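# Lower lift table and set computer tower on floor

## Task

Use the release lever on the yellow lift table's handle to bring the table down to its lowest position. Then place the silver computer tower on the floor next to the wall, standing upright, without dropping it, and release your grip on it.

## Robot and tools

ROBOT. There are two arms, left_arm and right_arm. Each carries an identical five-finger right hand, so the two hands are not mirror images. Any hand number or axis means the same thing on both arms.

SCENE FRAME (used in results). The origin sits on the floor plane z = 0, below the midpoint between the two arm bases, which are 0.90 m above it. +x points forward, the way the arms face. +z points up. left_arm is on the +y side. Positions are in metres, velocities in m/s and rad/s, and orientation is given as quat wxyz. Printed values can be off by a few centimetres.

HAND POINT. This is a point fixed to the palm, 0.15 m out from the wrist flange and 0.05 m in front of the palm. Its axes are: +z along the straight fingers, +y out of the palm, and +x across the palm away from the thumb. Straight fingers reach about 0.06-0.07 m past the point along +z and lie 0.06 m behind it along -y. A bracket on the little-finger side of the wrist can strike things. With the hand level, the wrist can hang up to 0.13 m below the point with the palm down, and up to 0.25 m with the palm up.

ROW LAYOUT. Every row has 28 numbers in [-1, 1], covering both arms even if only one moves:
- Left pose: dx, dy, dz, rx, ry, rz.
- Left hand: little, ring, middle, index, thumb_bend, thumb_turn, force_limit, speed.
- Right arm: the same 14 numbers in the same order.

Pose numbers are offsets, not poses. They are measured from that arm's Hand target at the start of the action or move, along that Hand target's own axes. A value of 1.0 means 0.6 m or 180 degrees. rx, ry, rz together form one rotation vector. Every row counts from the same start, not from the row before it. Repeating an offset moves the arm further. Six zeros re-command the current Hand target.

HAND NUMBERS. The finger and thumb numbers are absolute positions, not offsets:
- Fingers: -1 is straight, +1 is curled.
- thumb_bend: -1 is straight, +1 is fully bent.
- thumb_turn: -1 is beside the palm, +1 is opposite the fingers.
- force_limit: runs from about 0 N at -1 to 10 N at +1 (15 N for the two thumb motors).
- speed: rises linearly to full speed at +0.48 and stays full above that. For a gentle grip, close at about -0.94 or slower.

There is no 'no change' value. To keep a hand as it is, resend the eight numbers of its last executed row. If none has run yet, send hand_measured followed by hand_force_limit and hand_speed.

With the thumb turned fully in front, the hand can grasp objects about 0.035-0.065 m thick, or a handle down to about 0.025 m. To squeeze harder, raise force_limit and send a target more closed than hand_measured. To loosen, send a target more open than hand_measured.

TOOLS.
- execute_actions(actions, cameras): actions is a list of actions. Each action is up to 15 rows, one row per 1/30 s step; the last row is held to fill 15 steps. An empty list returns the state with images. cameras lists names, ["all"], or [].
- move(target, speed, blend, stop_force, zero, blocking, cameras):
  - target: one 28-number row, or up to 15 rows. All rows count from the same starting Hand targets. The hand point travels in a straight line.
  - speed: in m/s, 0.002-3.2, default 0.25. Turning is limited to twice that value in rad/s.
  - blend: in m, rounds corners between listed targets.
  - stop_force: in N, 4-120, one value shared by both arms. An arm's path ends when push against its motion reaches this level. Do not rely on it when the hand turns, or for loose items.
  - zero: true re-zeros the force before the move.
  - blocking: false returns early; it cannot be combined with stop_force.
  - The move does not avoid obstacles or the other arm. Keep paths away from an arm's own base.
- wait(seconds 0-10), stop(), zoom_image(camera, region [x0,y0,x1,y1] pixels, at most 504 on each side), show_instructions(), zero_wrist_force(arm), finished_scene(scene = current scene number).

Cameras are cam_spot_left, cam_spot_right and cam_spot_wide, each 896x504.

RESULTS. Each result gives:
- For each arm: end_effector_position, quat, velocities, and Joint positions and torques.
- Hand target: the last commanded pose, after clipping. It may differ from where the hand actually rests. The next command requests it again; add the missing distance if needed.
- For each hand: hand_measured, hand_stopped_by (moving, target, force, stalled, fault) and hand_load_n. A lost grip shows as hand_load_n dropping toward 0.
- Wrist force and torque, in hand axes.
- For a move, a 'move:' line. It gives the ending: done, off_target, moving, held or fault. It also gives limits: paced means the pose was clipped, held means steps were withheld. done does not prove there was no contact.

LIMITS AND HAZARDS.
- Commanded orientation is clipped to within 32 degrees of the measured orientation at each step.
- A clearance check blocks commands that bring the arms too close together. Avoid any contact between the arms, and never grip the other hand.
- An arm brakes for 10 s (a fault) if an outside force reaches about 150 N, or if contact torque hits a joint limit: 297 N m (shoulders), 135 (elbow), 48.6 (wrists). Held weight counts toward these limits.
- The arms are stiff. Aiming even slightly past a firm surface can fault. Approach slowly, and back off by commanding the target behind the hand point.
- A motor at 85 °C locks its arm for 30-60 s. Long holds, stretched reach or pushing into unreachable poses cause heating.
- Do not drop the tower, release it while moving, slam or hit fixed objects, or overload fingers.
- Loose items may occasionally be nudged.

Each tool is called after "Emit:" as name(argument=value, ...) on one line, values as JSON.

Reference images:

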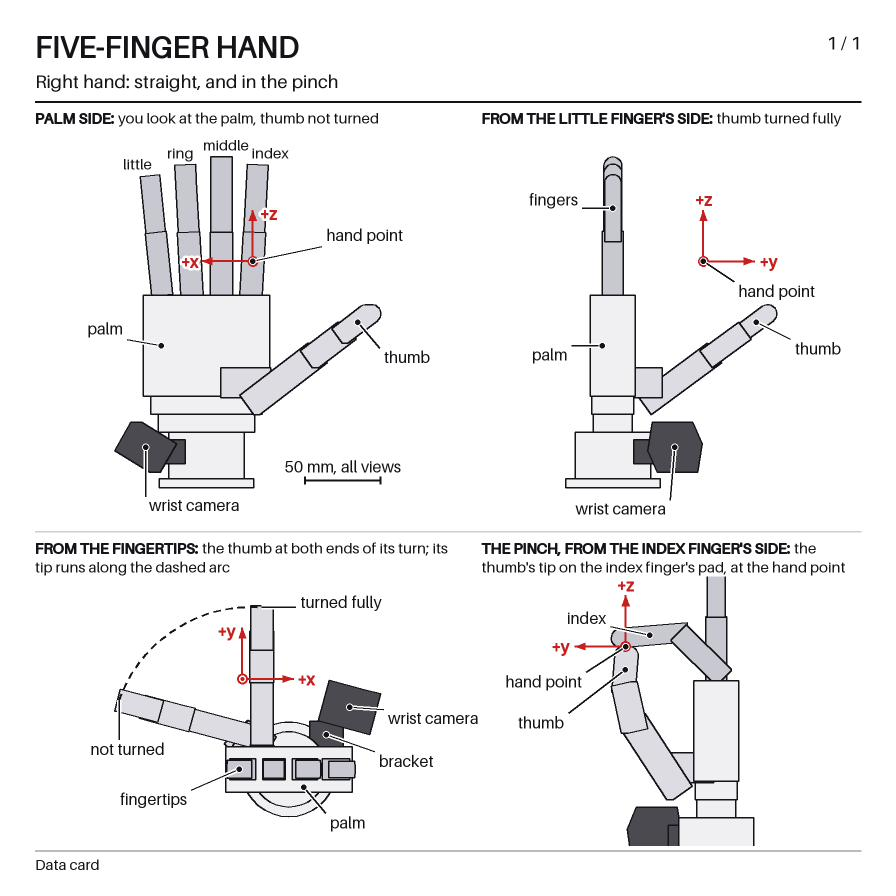

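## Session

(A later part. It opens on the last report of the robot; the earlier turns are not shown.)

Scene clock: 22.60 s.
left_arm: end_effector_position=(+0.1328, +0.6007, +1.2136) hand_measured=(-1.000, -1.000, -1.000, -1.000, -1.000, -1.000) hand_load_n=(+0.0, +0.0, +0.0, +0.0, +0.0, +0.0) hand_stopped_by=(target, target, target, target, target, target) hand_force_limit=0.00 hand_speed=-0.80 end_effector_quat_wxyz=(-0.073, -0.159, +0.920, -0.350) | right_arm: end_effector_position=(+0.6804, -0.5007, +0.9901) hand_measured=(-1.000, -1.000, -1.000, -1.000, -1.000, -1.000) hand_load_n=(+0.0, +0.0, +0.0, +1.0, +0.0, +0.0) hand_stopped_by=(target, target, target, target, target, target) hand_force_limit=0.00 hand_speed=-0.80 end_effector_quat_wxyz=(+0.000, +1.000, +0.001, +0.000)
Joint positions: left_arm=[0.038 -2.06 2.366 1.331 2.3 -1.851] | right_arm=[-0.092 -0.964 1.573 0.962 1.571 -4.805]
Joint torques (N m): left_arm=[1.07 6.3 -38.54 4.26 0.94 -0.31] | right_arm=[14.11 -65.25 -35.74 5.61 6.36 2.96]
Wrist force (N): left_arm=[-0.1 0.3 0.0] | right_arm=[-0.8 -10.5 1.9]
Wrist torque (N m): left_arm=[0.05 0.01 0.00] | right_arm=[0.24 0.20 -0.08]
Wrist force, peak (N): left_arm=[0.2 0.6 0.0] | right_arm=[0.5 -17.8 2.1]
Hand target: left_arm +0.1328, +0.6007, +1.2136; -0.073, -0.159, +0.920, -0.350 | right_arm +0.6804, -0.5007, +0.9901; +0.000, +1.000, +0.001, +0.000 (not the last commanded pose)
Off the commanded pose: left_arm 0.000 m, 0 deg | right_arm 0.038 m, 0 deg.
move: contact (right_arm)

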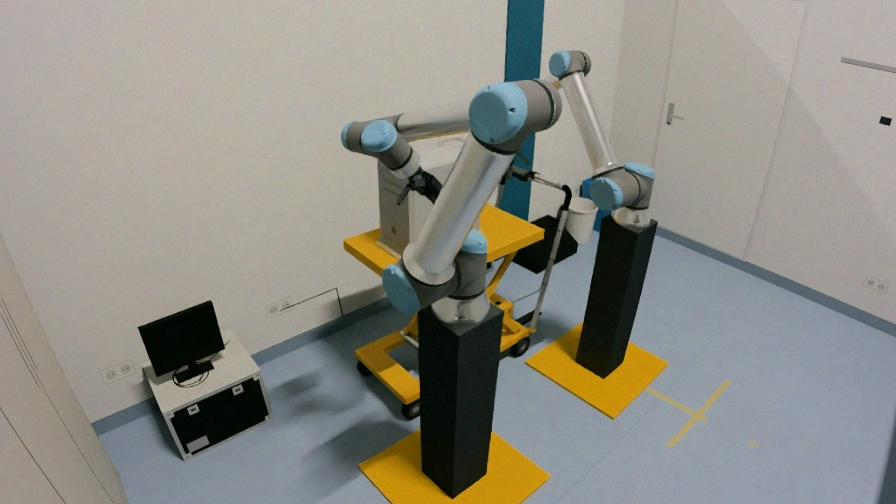

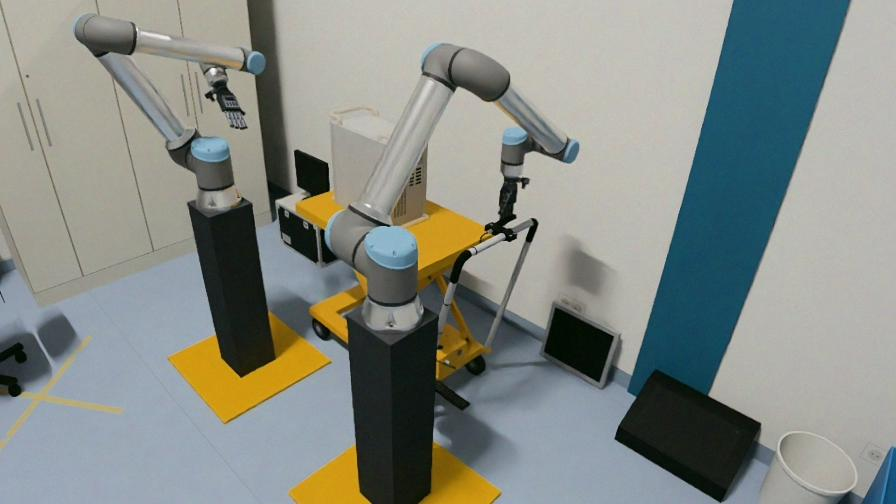

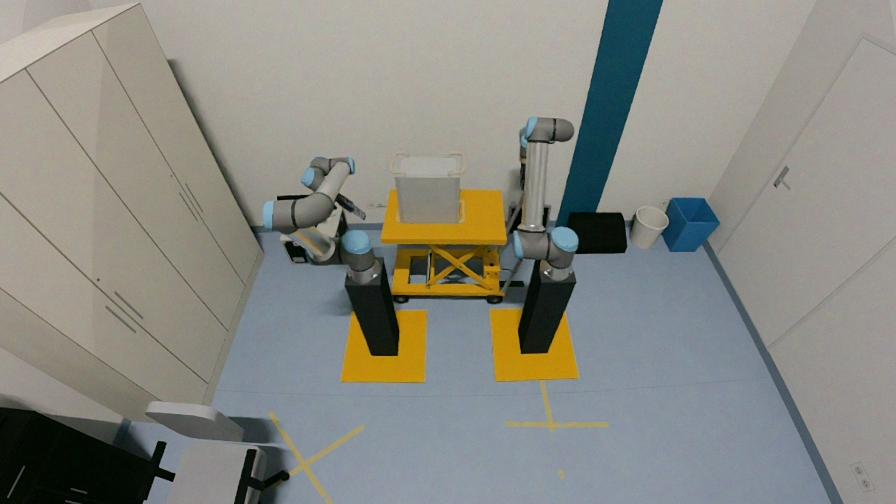

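Emit:
move(target=[0,0,0,0,0,0,-1,-1,-1,-1,-1,-1,0,-0.8,0.033,-0.03,0,0,0,0,-1,-1,-1,-1,-1,-1,0,-0.8], speed=0.06)

Emit:
move(target=[0,0,0,0,0,0,-1,-1,-1,-1,-1,-1,0,-0.8,0,0.12,0,0,0,0,-1,-1,-1,-1,-1,-1,0,-0.8], cameras=["cam_spot_right","cam_spot_wide","cam_spot_left"], stop_force=35, speed=0.02)

Emit:
zoom_image(camera="cam_spot_right", region=[430, 150, 560, 280])

Scene clock: 23.67 s.
left_arm: end_effector_position=(+0.1328, +0.6007, +1.2136) hand_measured=(-1.000, -1.000, -1.000, -1.000, -1.000, -1.000) hand_load_n=(+0.0, +0.0, +0.0, +0.0, +0.5, -0.5) hand_stopped_by=(target, target, target, target, target, target) hand_force_limit=0.00 hand_speed=-0.80 end_effector_quat_wxyz=(-0.073, -0.159, +0.920, -0.350) | right_arm: end_effector_position=(+0.7000, -0.4828, +0.9901) hand_measured=(-1.000, -1.000, -1.000, -1.000, -1.000, -1.000) hand_load_n=(+0.0, +0.0, +0.0, +0.0, +0.0, +0.0) hand_stopped_by=(target, target, target, target, target, target) hand_force_limit=0.00 hand_speed=-0.80 end_effector_quat_wxyz=(+0.000, +1.000, +0.001, +0.000)
Joint positions: left_arm=[0.038 -2.06 2.366 1.331 2.3 -1.851] | right_arm=[-0.064 -0.933 1.519 0.986 1.571 -4.778]
Joint torques (N m): left_arm=[0.27 4.11 -38.81 4.48 0.74 -0.21] | right_arm=[17.54 -65.51 -33.87 5.66 -1.97 4.28]
Wrist force (N): left_arm=[0.0 0.1 0.0] | right_arm=[-1.4 1.5 -0.1]
Wrist torque (N m): left_arm=[0.02 0.00 0.01] | right_arm=[0.08 0.28 -0.16]
Wrist force, peak (N): left_arm=[0.0 0.5 -0.3] | right_arm=[-0.8 -10.6 1.9]
Hand target: left_arm +0.1328, +0.6007, +1.2136; -0.073, -0.159, +0.920, -0.350 | right_arm +0.7001, -0.4827, +0.9901; +0.000, +1.000, +0.001, +0.000
Off the commanded pose: left_arm 0.000 m, 0 deg | right_arm 0.000 m, 0 deg.
move: done

Scene clock: 26.77 s.
left_arm: end_effector_position=(+0.1328, +0.6007, +1.2136) hand_measured=(-1.000, -1.000, -1.000, -1.000, -1.000, -1.000) hand_load_n=(+0.0, +0.0, +0.0, +0.0, +0.0, +0.0) hand_stopped_by=(target, target, target, target, target, target) hand_force_limit=0.00 hand_speed=-0.80 end_effector_quat_wxyz=(-0.073, -0.159, +0.920, -0.350) | right_arm: end_effector_position=(+0.7001, -0.5209, +0.9901) hand_measured=(-1.000, -1.000, -1.000, -1.000, -1.000, -1.000) hand_load_n=(+0.0, +0.0, +0.0, +3.0, +0.0, +0.0) hand_stopped_by=(target, target, target, target, target, target) hand_force_limit=0.00 hand_speed=-0.80 end_effector_quat_wxyz=(+0.000, +1.000, +0.001, +0.000)
Joint positions: left_arm=[0.038 -2.06 2.366 1.331 2.3 -1.851] | right_arm=[-0.117 -0.941 1.532 0.98 1.571 -4.831]
Joint torques (N m): left_arm=[-0.01 3.94 -37.89 4.3 0.85 -0.1] | right_arm=[-5.26 -69.43 -43.64 2.94 8.08 2.12]
Wrist force (N): left_arm=[0.1 0.0 -0.3] | right_arm=[-9.5 -32.9 4.2]
Wrist torque (N m): left_arm=[0.02 0.00 0.00] | right_arm=[1.33 0.05 -0.29]
Wrist force, peak (N): left_arm=[0.3 0.5 -0.6] | right_arm=[-10.6 -34.5 3.6]
Hand target: left_arm +0.1328, +0.6007, +1.2136; -0.073, -0.159, +0.920, -0.350 | right_arm +0.7001, -0.5209, +0.9901; +0.000, +1.000, +0.001, +0.000 (not the last commanded pose)
Off the commanded pose: left_arm 0.000 m, 0 deg | right_arm 0.034 m, 0 deg.
move: contact (right_arm)

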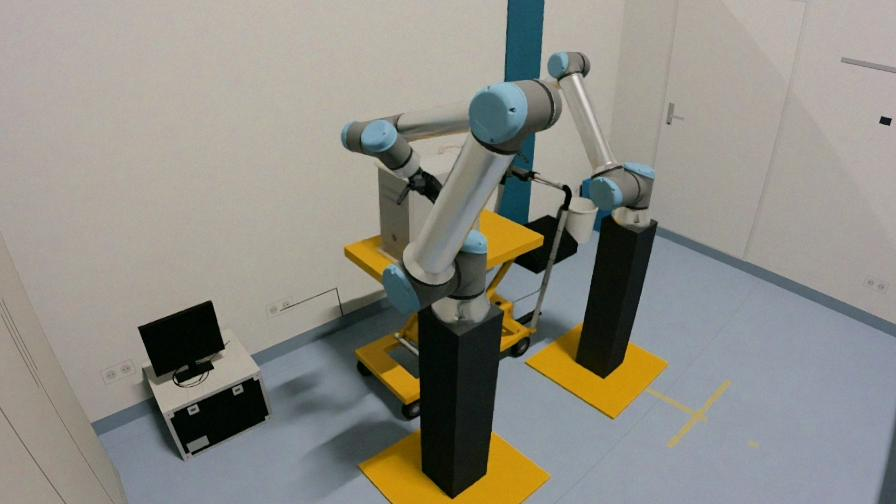

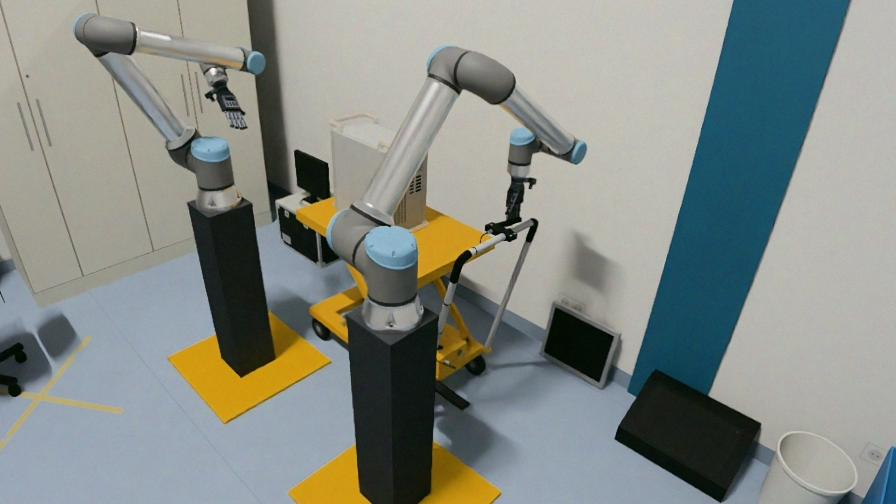

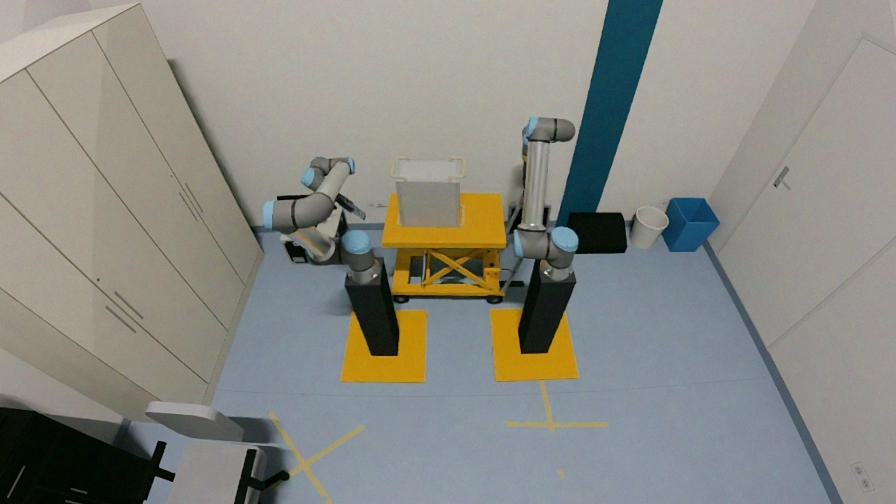

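Scaled by 3.877 from the camera's 896x504 image, which has a finer 1280x720 frame.

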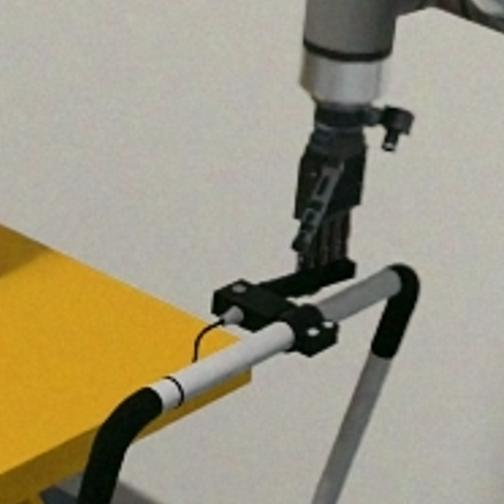

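Emit:
wait(seconds=5, cameras=["cam_spot_wide","cam_spot_right"])

Scene clock: 31.93 s.
left_arm: end_effector_position=(+0.1328, +0.6007, +1.2136) hand_measured=(-1.000, -1.000, -1.000, -1.000, -1.000, -1.000) hand_load_n=(+0.0, +0.0, -0.5, +0.0, +0.0, +0.0) hand_stopped_by=(target, target, target, target, target, target) hand_force_limit=0.00 hand_speed=-0.80 end_effector_quat_wxyz=(-0.073, -0.159, +0.920, -0.350) | right_arm: end_effector_position=(+0.7001, -0.5209, +0.9901) hand_measured=(-1.000, -1.000, -1.000, -1.000, -1.000, -1.000) hand_load_n=(+0.0, +0.0, +0.0, +3.0, -0.5, +0.0) hand_stopped_by=(target, target, target, target, target, target) hand_force_limit=0.00 hand_speed=-0.80 end_effector_quat_wxyz=(+0.000, +1.000, +0.001, +0.000)
Joint positions: left_arm=[0.038 -2.06 2.366 1.331 2.3 -1.851] | right_arm=[-0.117 -0.941 1.532 0.98 1.571 -4.831]
Joint torques (N m): left_arm=[-0.53 5.1 -38.4 4.3 0.7 -0.03] | right_arm=[-8.86 -69.96 -38.63 1.76 7.92 2.02]
Wrist force (N): left_arm=[0.3 0.1 -0.4] | right_arm=[-9.6 -33.7 2.1]
Wrist torque (N m): left_arm=[0.04 -0.03 0.02] | right_arm=[1.43 0.07 -0.31]
Wrist force, peak (N): left_arm=[0.1 0.5 -0.6] | right_arm=[-9.6 -34.0 3.9]
Hand target: left_arm +0.1328, +0.6007, +1.2136; -0.073, -0.159, +0.920, -0.350 | right_arm +0.7001, -0.5209, +0.9901; +0.000, +1.000, +0.001, +0.000 (not the last commanded pose)
Off the commanded pose: left_arm 0.000 m, 0 deg | right_arm 0.034 m, 0 deg.
wait: 5.00 s; at rest from the start
Images, in order (width x height): cam_spot_right 896x504, cam_spot_wide 896x504.

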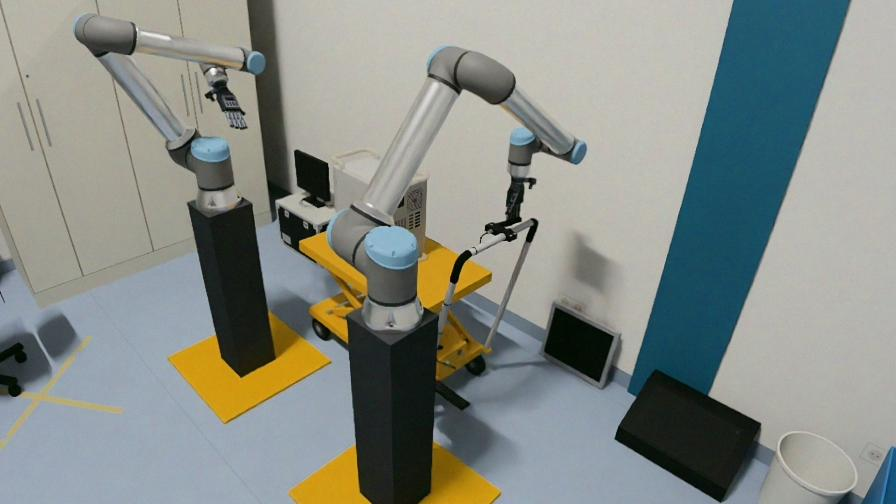

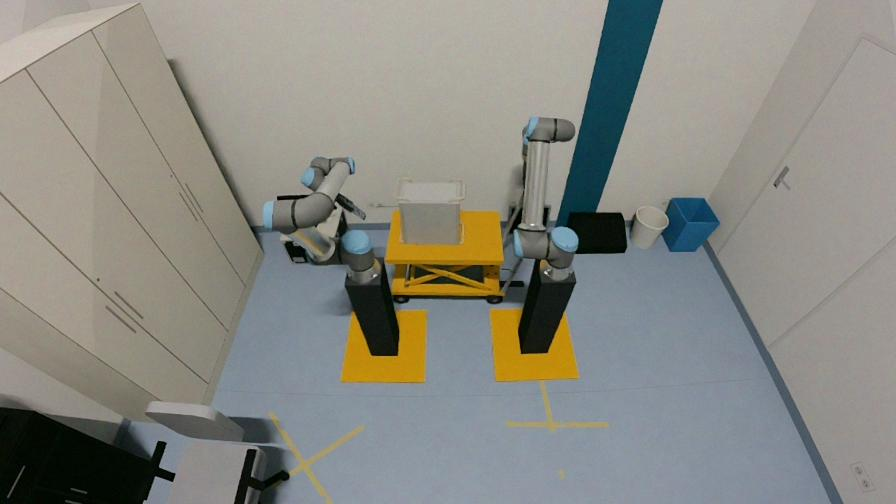

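Emit:
wait(seconds=6, cameras=["cam_spot_wide"])

Scene clock: 38.03 s.
left_arm: end_effector_position=(+0.1328, +0.6007, +1.2136) hand_measured=(-1.000, -1.000, -1.000, -1.000, -1.000, -1.000) hand_load_n=(+0.0, +0.0, +0.0, +0.0, +0.0, +0.0) hand_stopped_by=(target, target, target, target, target, target) hand_force_limit=0.00 hand_speed=-0.80 end_effector_quat_wxyz=(-0.073, -0.159, +0.920, -0.350) | right_arm: end_effector_position=(+0.7001, -0.5209, +0.9901) hand_measured=(-1.000, -1.000, -1.000, -1.000, -1.000, -1.000) hand_load_n=(+0.0, +0.0, +0.0, +3.0, +0.0, +0.0) hand_stopped_by=(target, target, target, target, target, target) hand_force_limit=0.00 hand_speed=-0.80 end_effector_quat_wxyz=(+0.000, +1.000, +0.001, +0.000)
Joint positions: left_arm=[0.038 -2.06 2.366 1.331 2.3 -1.851] | right_arm=[-0.117 -0.941 1.532 0.98 1.571 -4.831]
Joint torques (N m): left_arm=[-0.19 4.91 -38.64 4.31 0.55 -0.16] | right_arm=[-12.63 -74.38 -35.81 2.19 8.06 2.43]
Wrist force (N): left_arm=[-0.2 0.3 0.0] | right_arm=[-9.6 -34.2 1.0]
Wrist torque (N m): left_arm=[0.04 0.03 0.00] | right_arm=[1.42 0.06 -0.31]
Wrist force, peak (N): left_arm=[0.0 0.7 -0.6] | right_arm=[-9.6 -34.2 1.0]
Hand target: left_arm +0.1328, +0.6007, +1.2136; -0.073, -0.159, +0.920, -0.350 | right_arm +0.7001, -0.5209, +0.9901; +0.000, +1.000, +0.001, +0.000 (not the last commanded pose)
Off the commanded pose: left_arm 0.000 m, 0 deg | right_arm 0.034 m, 0 deg.
wait: 6.00 s; at rest by 0.07 s
Images, in order (width x height): cam_spot_wide 896x504.

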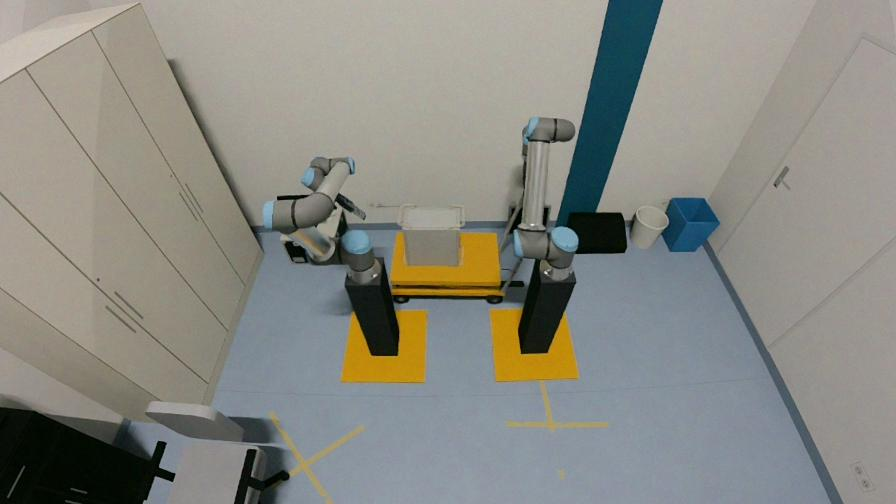

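Emit:
wait(seconds=3, cameras=["cam_spot_wide"])

Emit:
zoom_image(camera="cam_spot_wide", region=[340, 180, 560, 320])

Scene clock: 41.10 s.
left_arm: end_effector_position=(+0.1328, +0.6007, +1.2136) hand_measured=(-1.000, -1.000, -1.000, -1.000, -1.000, -1.000) hand_load_n=(+0.0, +0.0, +0.0, +0.0, +0.0, +0.0) hand_stopped_by=(target, target, target, target, target, target) hand_force_limit=0.00 hand_speed=-0.80 end_effector_quat_wxyz=(-0.073, -0.159, +0.920, -0.350) | right_arm: end_effector_position=(+0.7001, -0.5209, +0.9901) hand_measured=(-1.000, -1.000, -1.000, -1.000, -1.000, -1.000) hand_load_n=(+0.0, +0.0, +0.0, +3.0, +0.0, +0.0) hand_stopped_by=(target, target, target, target, target, target) hand_force_limit=0.00 hand_speed=-0.80 end_effector_quat_wxyz=(+0.000, +1.000, +0.001, +0.000)
Joint positions: left_arm=[0.038 -2.06 2.366 1.331 2.3 -1.851] | right_arm=[-0.117 -0.941 1.532 0.98 1.571 -4.831]
Joint torques (N m): left_arm=[1.09 5.5 -38.36 4.23 0.39 -0.37] | right_arm=[-13.6 -84.82 -32.03 -1.76 8.46 1.74]
Wrist force (N): left_arm=[0.3 0.2 -0.1] | right_arm=[-9.1 -33.3 0.8]
Wrist torque (N m): left_arm=[0.03 -0.04 0.02] | right_arm=[1.45 0.11 -0.29]
Wrist force, peak (N): left_arm=[0.1 0.9 -0.6] | right_arm=[-9.5 -34.0 1.2]
Hand target: left_arm +0.1328, +0.6007, +1.2136; -0.073, -0.159, +0.920, -0.350 | right_arm +0.7001, -0.5209, +0.9901; +0.000, +1.000, +0.001, +0.000 (not the last commanded pose)
Off the commanded pose: left_arm 0.000 m, 0 deg | right_arm 0.034 m, 0 deg.
wait: 3.00 s; at rest by 0.10 s
Images, in order (width x height): cam_spot_wide 896x504.

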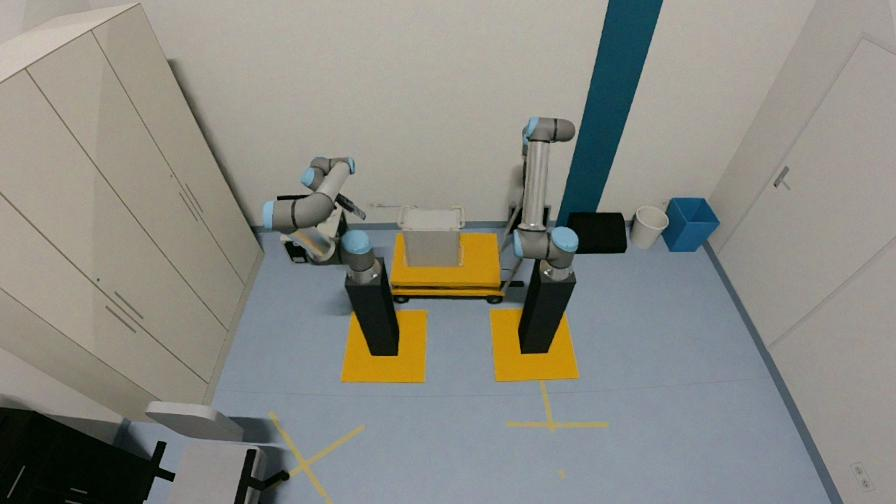

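Scaled by 2.291 from the camera's 896x504 image, which has a finer 1280x720 frame.

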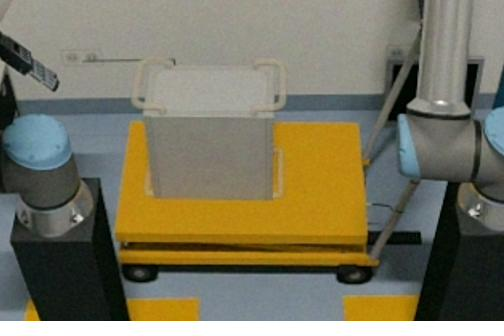

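Emit:
move(target=[[0,0,0,0,0,0,-1,-1,-1,-1,-1,-1,0,-0.8,0,-0.13,0,0,0,0,-1,-1,-1,-1,-1,-1,0,-0.8],[0,0,0,0,0,0,-1,-1,-1,-1,-1,-1,0,-0.8,-0.1,-0.1,-0.4,0,0,0,-1,-1,-1,-1,-1,-1,0,-0.8],[0,0,0,0,0,0,-1,-1,-1,-1,-1,-1,0,-0.8,-0.7,0.0,-0.4,0,0,0,-1,-1,-1,-1,-1,-1,0,-0.8]], speed=[0.1,0.25,0.25], blend=[0.01,0.03,0], cameras=["cam_spot_right","cam_spot_wide","cam_spot_left"])

Emit:
zoom_image(camera="cam_spot_right", region=[310, 130, 460, 290])

Emit:
zoom_image(camera="cam_spot_left", region=[360, 150, 500, 300])

Emit:
zoom_image(camera="cam_spot_wide", region=[380, 195, 510, 315])

Scene clock: 48.77 s.
left_arm: end_effector_position=(+0.1328, +0.6007, +1.2136) hand_measured=(-1.000, -1.000, -1.000, -1.000, -1.000, -1.000) hand_load_n=(+0.0, +0.0, +0.0, -0.5, +0.0, +0.0) hand_stopped_by=(target, target, target, target, target, target) hand_force_limit=0.00 hand_speed=-0.80 end_effector_quat_wxyz=(-0.073, -0.159, +0.920, -0.350) | right_arm: end_effector_position=(+0.2803, -0.5213, +1.2303) hand_measured=(-1.000, -1.000, -1.000, -1.000, -1.000, -1.000) hand_load_n=(+0.0, +0.0, +0.0, +0.0, +0.0, +0.0) hand_stopped_by=(target, target, target, target, target, target) hand_force_limit=0.00 hand_speed=-0.80 end_effector_quat_wxyz=(+0.000, +1.000, +0.001, +0.000)
Joint positions: left_arm=[0.038 -2.06 2.366 1.331 2.3 -1.851] | right_arm=[-0.29 -1.819 2.135 1.256 1.571 -5.003]
Joint torques (N m): left_arm=[0.35 4.3 -38.01 4.4 0.7 -0.13] | right_arm=[-20.76 -19.19 -27.68 5.58 -2.25 -3.96]
Wrist force (N): left_arm=[-0.1 0.5 0.0] | right_arm=[-4.3 2.5 0.3]
Wrist torque (N m): left_arm=[0.08 0.01 0.01] | right_arm=[0.21 0.69 -0.04]
Wrist force, peak (N): left_arm=[0.0 0.9 -0.2] | right_arm=[-9.0 -33.4 0.9]
Hand target: left_arm +0.1328, +0.6007, +1.2136; -0.073, -0.159, +0.920, -0.350 | right_arm +0.2802, -0.5214, +1.2303; +0.000, +1.000, +0.001, +0.000
Off the commanded pose: left_arm 0.000 m, 0 deg | right_arm 0.000 m, 0 deg.
move: done

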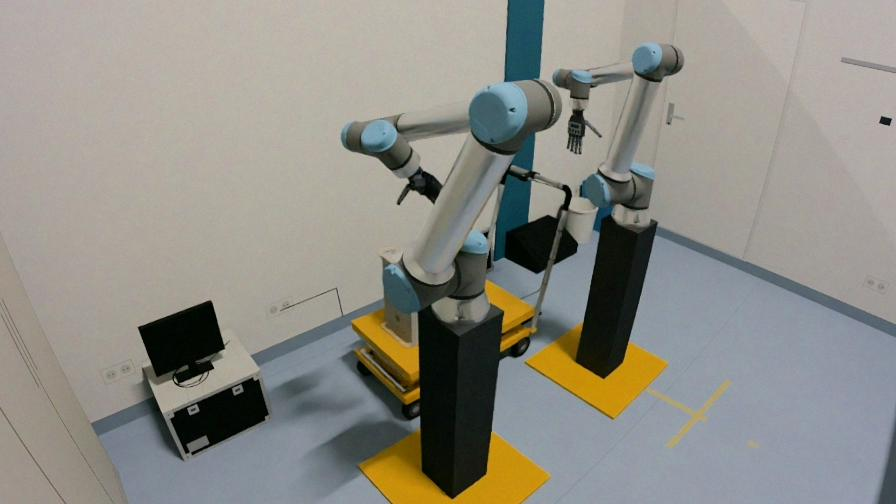

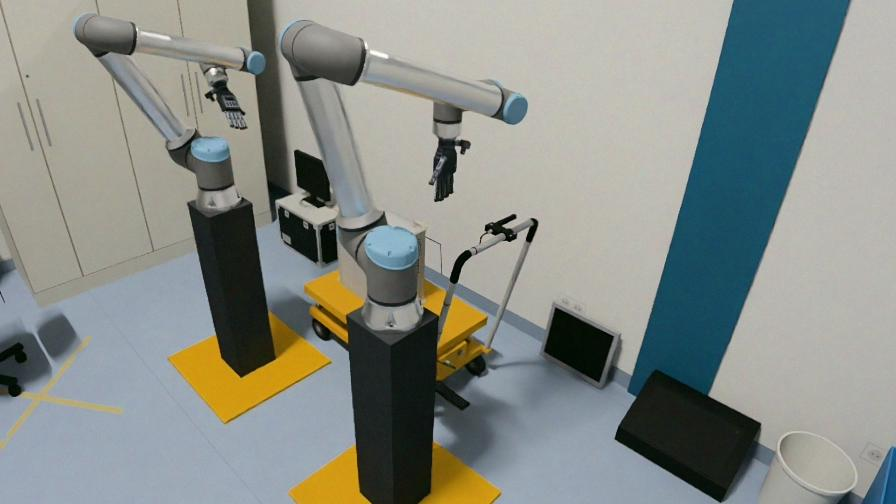

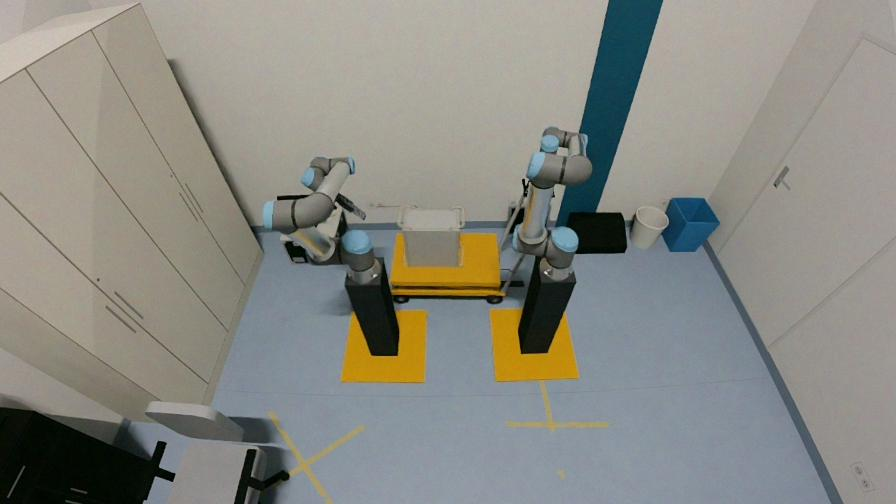

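Scaled by 3.150 from the camera's 896x504 image, which has a finer 1280x720 frame.

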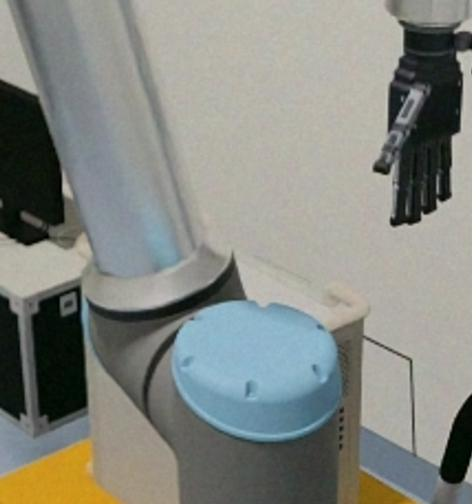

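Scaled by 3.360 from the camera's 896x504 image, which has a finer 1280x720 frame.

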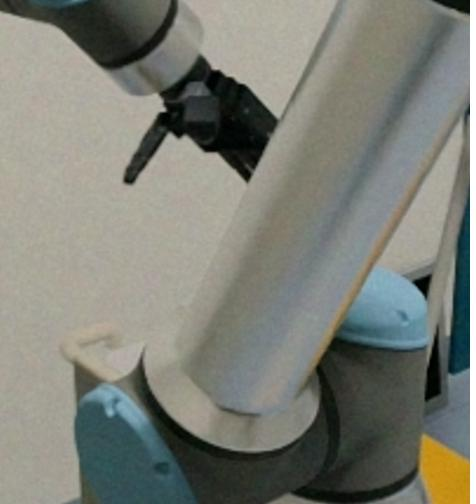

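Scaled by 3.877 from the camera's 896x504 image, which has a finer 1280x720 frame.

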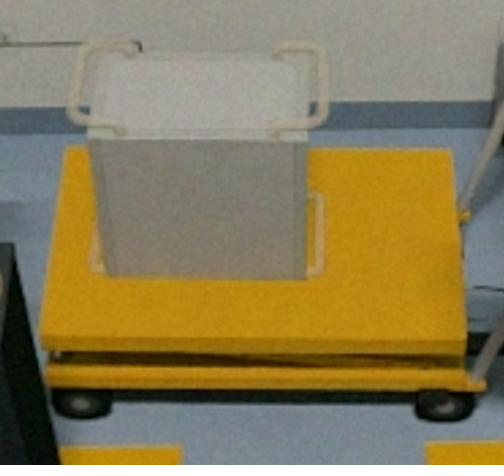

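Emit:
move(target=[-0.827,-0.045,0.578,-0.2287,-0.0477,0.104,0.2,0.2,0.2,0.2,-1,-1,0,-0.5,0,0,0,0,0,0,-1,-1,-1,-1,-1,-1,0,-0.8], cameras=["cam_spot_right","cam_spot_wide","cam_spot_left"])

Emit:
zoom_image(camera="cam_spot_left", region=[360, 100, 540, 300])

Emit:
zoom_image(camera="cam_spot_wide", region=[350, 140, 510, 300])

Scene clock: 52.43 s.
left_arm: end_effector_position=(+0.5995, +0.4703, +0.8500) hand_measured=(+0.200, +0.200, +0.200, +0.200, -1.000, -1.000) hand_load_n=(+0.0, +0.0, +0.5, +0.0, +0.0, +0.0) hand_stopped_by=(target, target, target, target, target, target) hand_force_limit=0.00 hand_speed=-0.50 end_effector_quat_wxyz=(-0.001, +0.000, +1.000, -0.001) | right_arm: end_effector_position=(+0.2802, -0.5214, +1.2303) hand_measured=(-1.000, -1.000, -1.000, -1.000, -1.000, -1.000) hand_load_n=(+0.0, +0.0, +0.0, +0.0, +0.0, +0.0) hand_stopped_by=(target, target, target, target, target, target) hand_force_limit=0.00 hand_speed=-0.80 end_effector_quat_wxyz=(+0.000, +1.000, +0.001, +0.000)
Joint positions: left_arm=[-0.542 -0.964 1.92 0.615 1.572 -2.114] | right_arm=[-0.29 -1.82 2.135 1.256 1.571 -5.004]
Joint torques (N m): left_arm=[6.49 -48.72 -32.6 6.73 -3.72 2.24] | right_arm=[-13.82 -20.56 -25.82 5.63 -2.14 -3.45]
Wrist force (N): left_arm=[-0.1 -0.3 0.2] | right_arm=[-4.4 2.3 0.2]
Wrist torque (N m): left_arm=[0.10 -0.05 -0.17] | right_arm=[0.18 0.72 -0.05]
Wrist force, peak (N): left_arm=[-1.5 -1.2 1.2] | right_arm=[-4.8 2.3 0.3]
Hand target: left_arm +0.5996, +0.4703, +0.8499; -0.001, +0.000, +1.000, -0.001 | right_arm +0.2802, -0.5214, +1.2303; +0.000, +1.000, +0.001, +0.000
Off the commanded pose: left_arm 0.000 m, 0 deg | right_arm 0.000 m, 0 deg.
move: done

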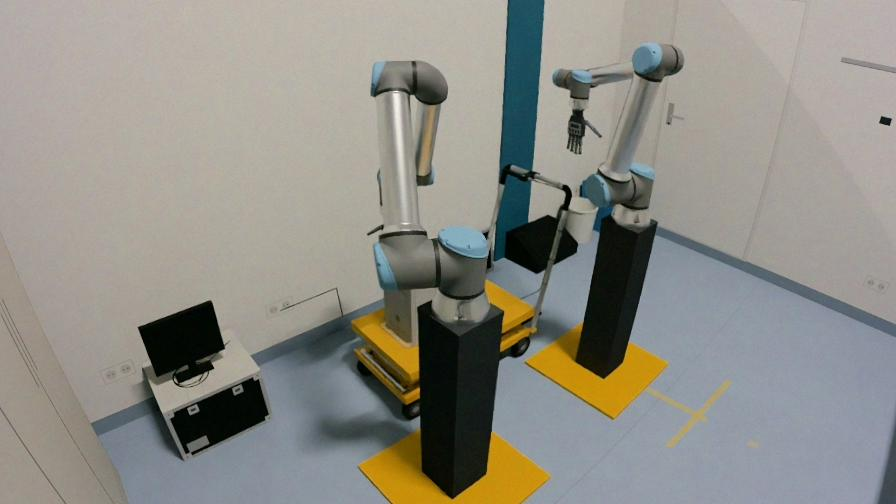

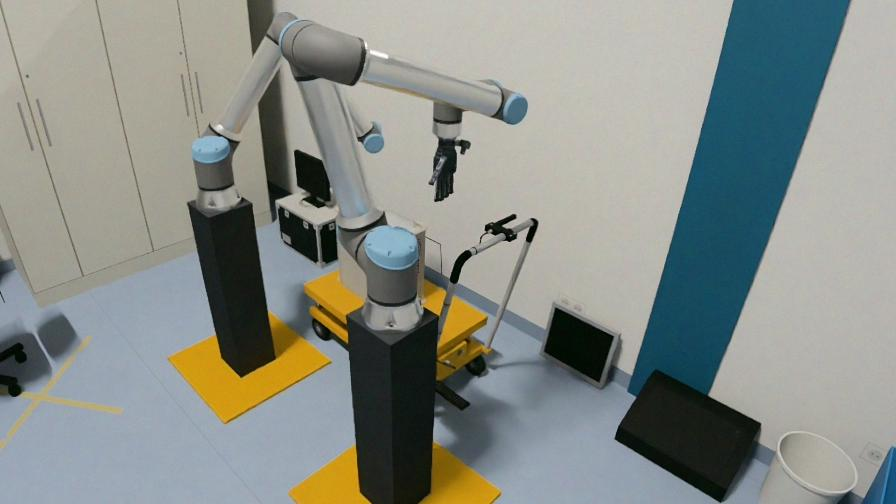

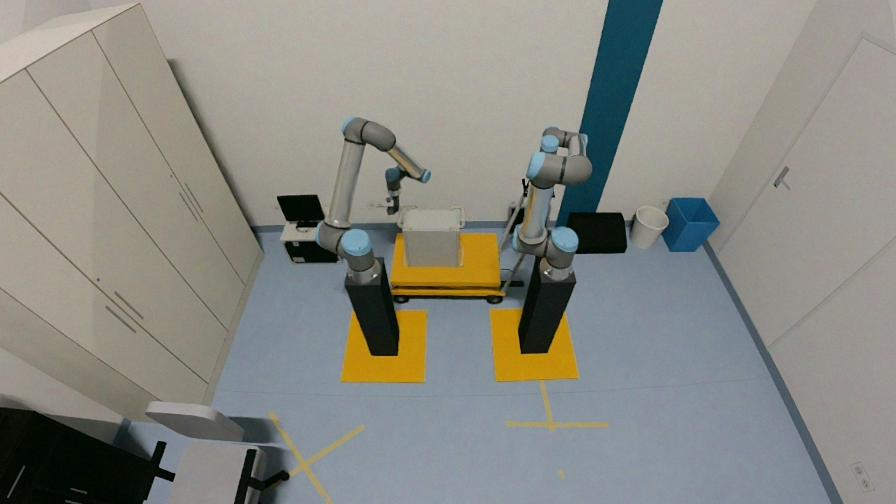

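Scaled by 2.520 from the camera's 896x504 image, which has a finer 1280x720 frame.

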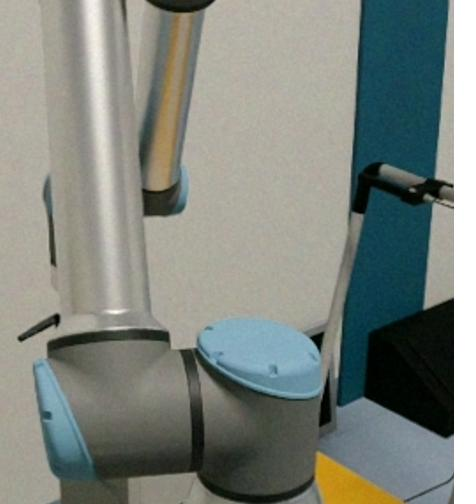

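Scaled by 3.150 from the camera's 896x504 image, which has a finer 1280x720 frame.

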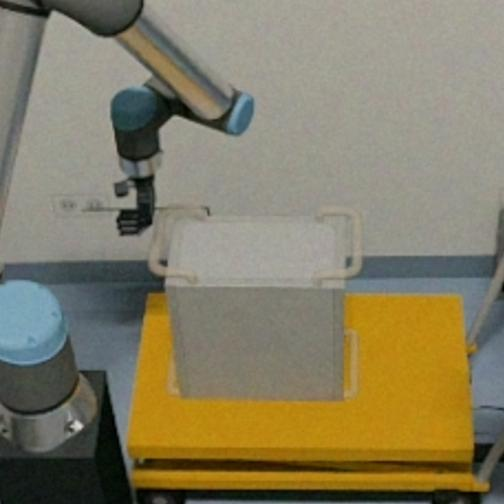

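Emit:
move(target=[0,0,0,0,0,0,0.2,0.2,0.2,0.2,-1,-1,0,-0.5,-0.05,0.75,-0.033,0,0,0,-1,-1,-1,-1,-1,-1,0,-0.8], cameras=["cam_spot_right","cam_spot_wide"])

Emit:
zoom_image(camera="cam_spot_right", region=[310, 130, 460, 290])

Scene clock: 55.20 s.
left_arm: end_effector_position=(+0.5996, +0.4703, +0.8499) hand_measured=(+0.200, +0.200, +0.200, +0.200, -1.000, -1.000) hand_load_n=(+0.0, +0.0, +0.0, +0.0, +0.0, +0.0) hand_stopped_by=(target, target, target, target, target, target) hand_force_limit=0.00 hand_speed=-0.50 end_effector_quat_wxyz=(-0.001, +0.000, +1.000, -0.001) | right_arm: end_effector_position=(+0.2508, -0.9712, +1.2502) hand_measured=(-1.000, -1.000, -1.000, -1.000, -1.000, -1.000) hand_load_n=(+0.0, +0.0, +0.0, +0.0, +0.0, +0.0) hand_stopped_by=(target, target, target, target, target, target) hand_force_limit=0.00 hand_speed=-0.80 end_effector_quat_wxyz=(+0.000, +1.000, +0.001, +0.000)
Joint positions: left_arm=[-0.542 -0.964 1.919 0.615 1.572 -2.114] | right_arm=[-1.298 -1.572 1.885 1.258 1.571 -6.012]
Joint torques (N m): left_arm=[7.79 -49.33 -32.7 6.56 -3.33 2.1] | right_arm=[-17.55 -25.8 -39.94 5.38 -1.73 -3.78]
Wrist force (N): left_arm=[-0.3 -0.4 0.6] | right_arm=[-4.3 2.4 0.2]
Wrist torque (N m): left_arm=[0.08 -0.02 -0.19] | right_arm=[0.21 0.72 -0.04]
Wrist force, peak (N): left_arm=[-0.6 -0.5 0.7] | right_arm=[-4.7 3.6 0.3]
Hand target: left_arm +0.5996, +0.4703, +0.8499; -0.001, +0.000, +1.000, -0.001 | right_arm +0.2508, -0.9714, +1.2502; +0.000, +1.000, +0.001, +0.000
Off the commanded pose: left_arm 0.000 m, 0 deg | right_arm 0.000 m, 0 deg.
move: done
Images, in order (width x height): cam_spot_right 896x504, cam_spot_wide 896x504.

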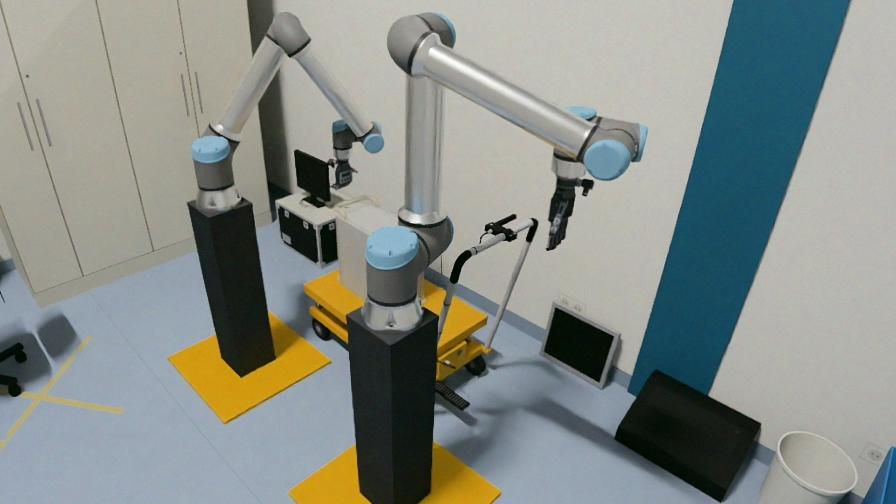

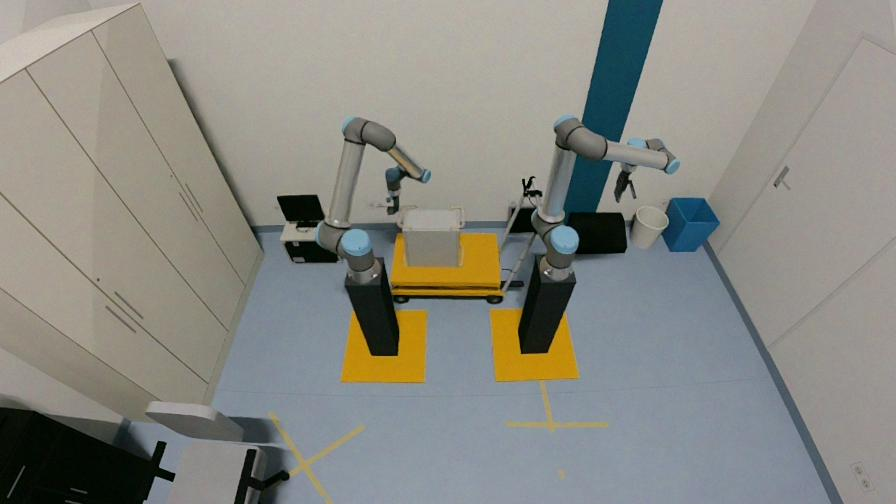

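Scaled by 3.150 from the camera's 896x504 image, which has a finer 1280x720 frame.

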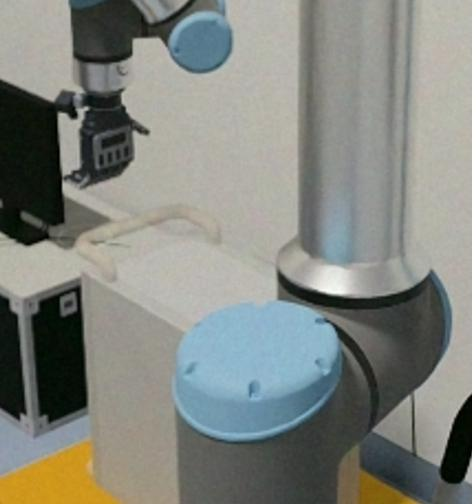

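Emit:
move(target=[-0.233,-0.05,0.15,0,0,0,0.2,0.2,0.2,0.2,-1,-1,0,-0.5,0,0,0,0,0,0,-1,-1,-1,-1,-1,-1,0,-0.8], cameras=["cam_spot_right","cam_spot_wide"], speed=0.15)

Emit:
zoom_image(camera="cam_spot_right", region=[310, 150, 410, 250])

Emit:
zoom_image(camera="cam_spot_wide", region=[370, 160, 470, 260])

Scene clock: 56.80 s.
left_arm: end_effector_position=(+0.6985, +0.4504, +0.7858) hand_measured=(+0.208, +0.200, +0.200, +0.200, -1.000, -1.000) hand_load_n=(-5.5, +0.0, +0.0, +0.5, +0.0, +0.0) hand_stopped_by=(target, target, target, target, target, target) hand_force_limit=0.00 hand_speed=-0.50 end_effector_quat_wxyz=(-0.001, -0.001, +1.000, +0.001) | right_arm: end_effector_position=(+0.2508, -0.9714, +1.2502) hand_measured=(-1.000, -1.000, -1.000, -1.000, -1.000, -1.000) hand_load_n=(+0.0, +0.5, +0.0, +0.0, +0.0, +0.0) hand_stopped_by=(target, target, target, target, target, target) hand_force_limit=0.00 hand_speed=-0.80 end_effector_quat_wxyz=(+0.000, +1.000, +0.001, +0.000)
Joint positions: left_arm=[-0.492 -0.771 1.693 0.653 1.57 -2.064] | right_arm=[-1.298 -1.571 1.884 1.258 1.571 -6.012]
Joint torques (N m): left_arm=[0.36 -80.29 -23.54 3.63 -0.06 -0.05] | right_arm=[-16.08 -23.57 -39.89 5.29 -1.94 -3.8]
Wrist force (N): left_arm=[-2.4 5.0 -8.5] | right_arm=[-4.5 2.2 0.2]
Wrist torque (N m): left_arm=[0.46 0.50 0.15] | right_arm=[0.18 0.74 -0.06]
Wrist force, peak (N): left_arm=[-1.2 62.2 -96.4] | right_arm=[-4.5 2.8 0.0]
Hand target: left_arm +0.6985, +0.4504, +0.7858; -0.001, -0.001, +1.000, +0.001 (not the last commanded pose) | right_arm +0.2508, -0.9714, +1.2502; +0.000, +1.000, +0.001, +0.000
Off the commanded pose: left_arm 0.049 m, 0 deg | right_arm 0.000 m, 0 deg.
FORCE FAULT: contact force on the left arm reached its limit, and that arm stopped. The contact can be on any part of that arm, not only on its tool. That arm's remaining commands of this call were not run. That arm is still stopped at the end of this call. That arm stays stopped for about 10 more seconds. Until then a move that you send moves the other arm only, and its call returns only when the move has ended. Once the stop has ended, the next robot result says so. If the stop ends while you think or write, that arm runs what you send next, counted from a new Hand target: where the arm stands when the stop ends. While its stop runs, that arm, its gripper or tool too, takes no new command. Until it ends, the stop uses up actions while you think or wait. An arm that is not stopped still takes commands.
move: fault (left_arm)
Images, in order (width x height): cam_spot_right 896x504, cam_spot_wide 896x504.

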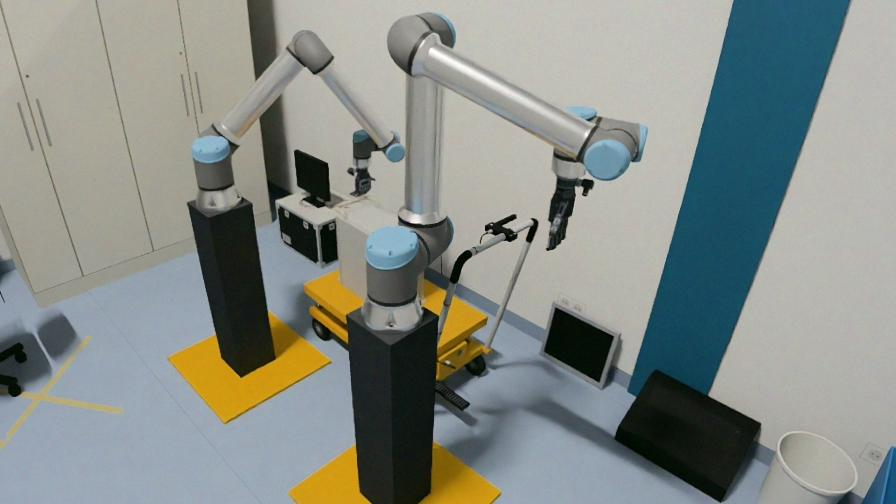

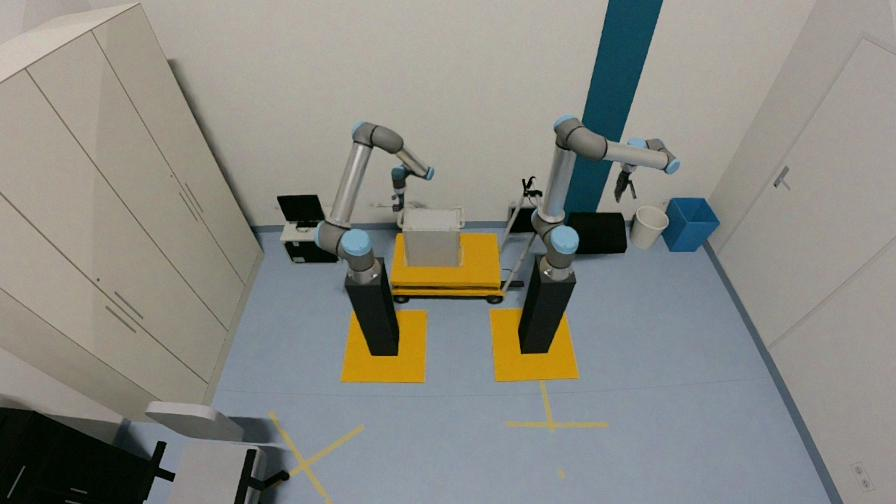

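Scaled by 5.040 from the camera's 896x504 image, which has a finer 1280x720 frame.

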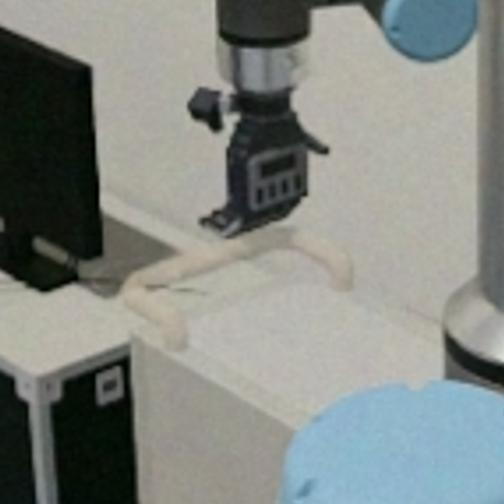

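Scaled by 5.040 from the camera's 896x504 image, which has a finer 1280x720 frame.

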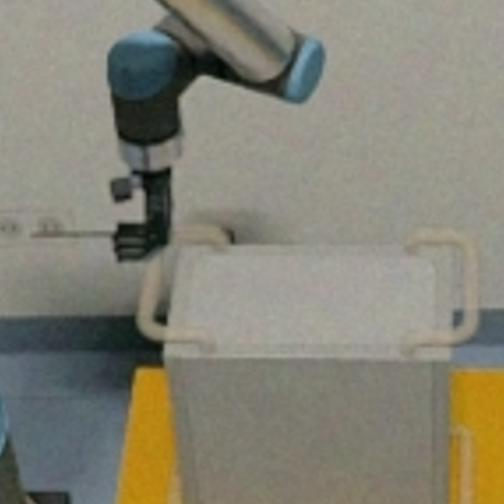

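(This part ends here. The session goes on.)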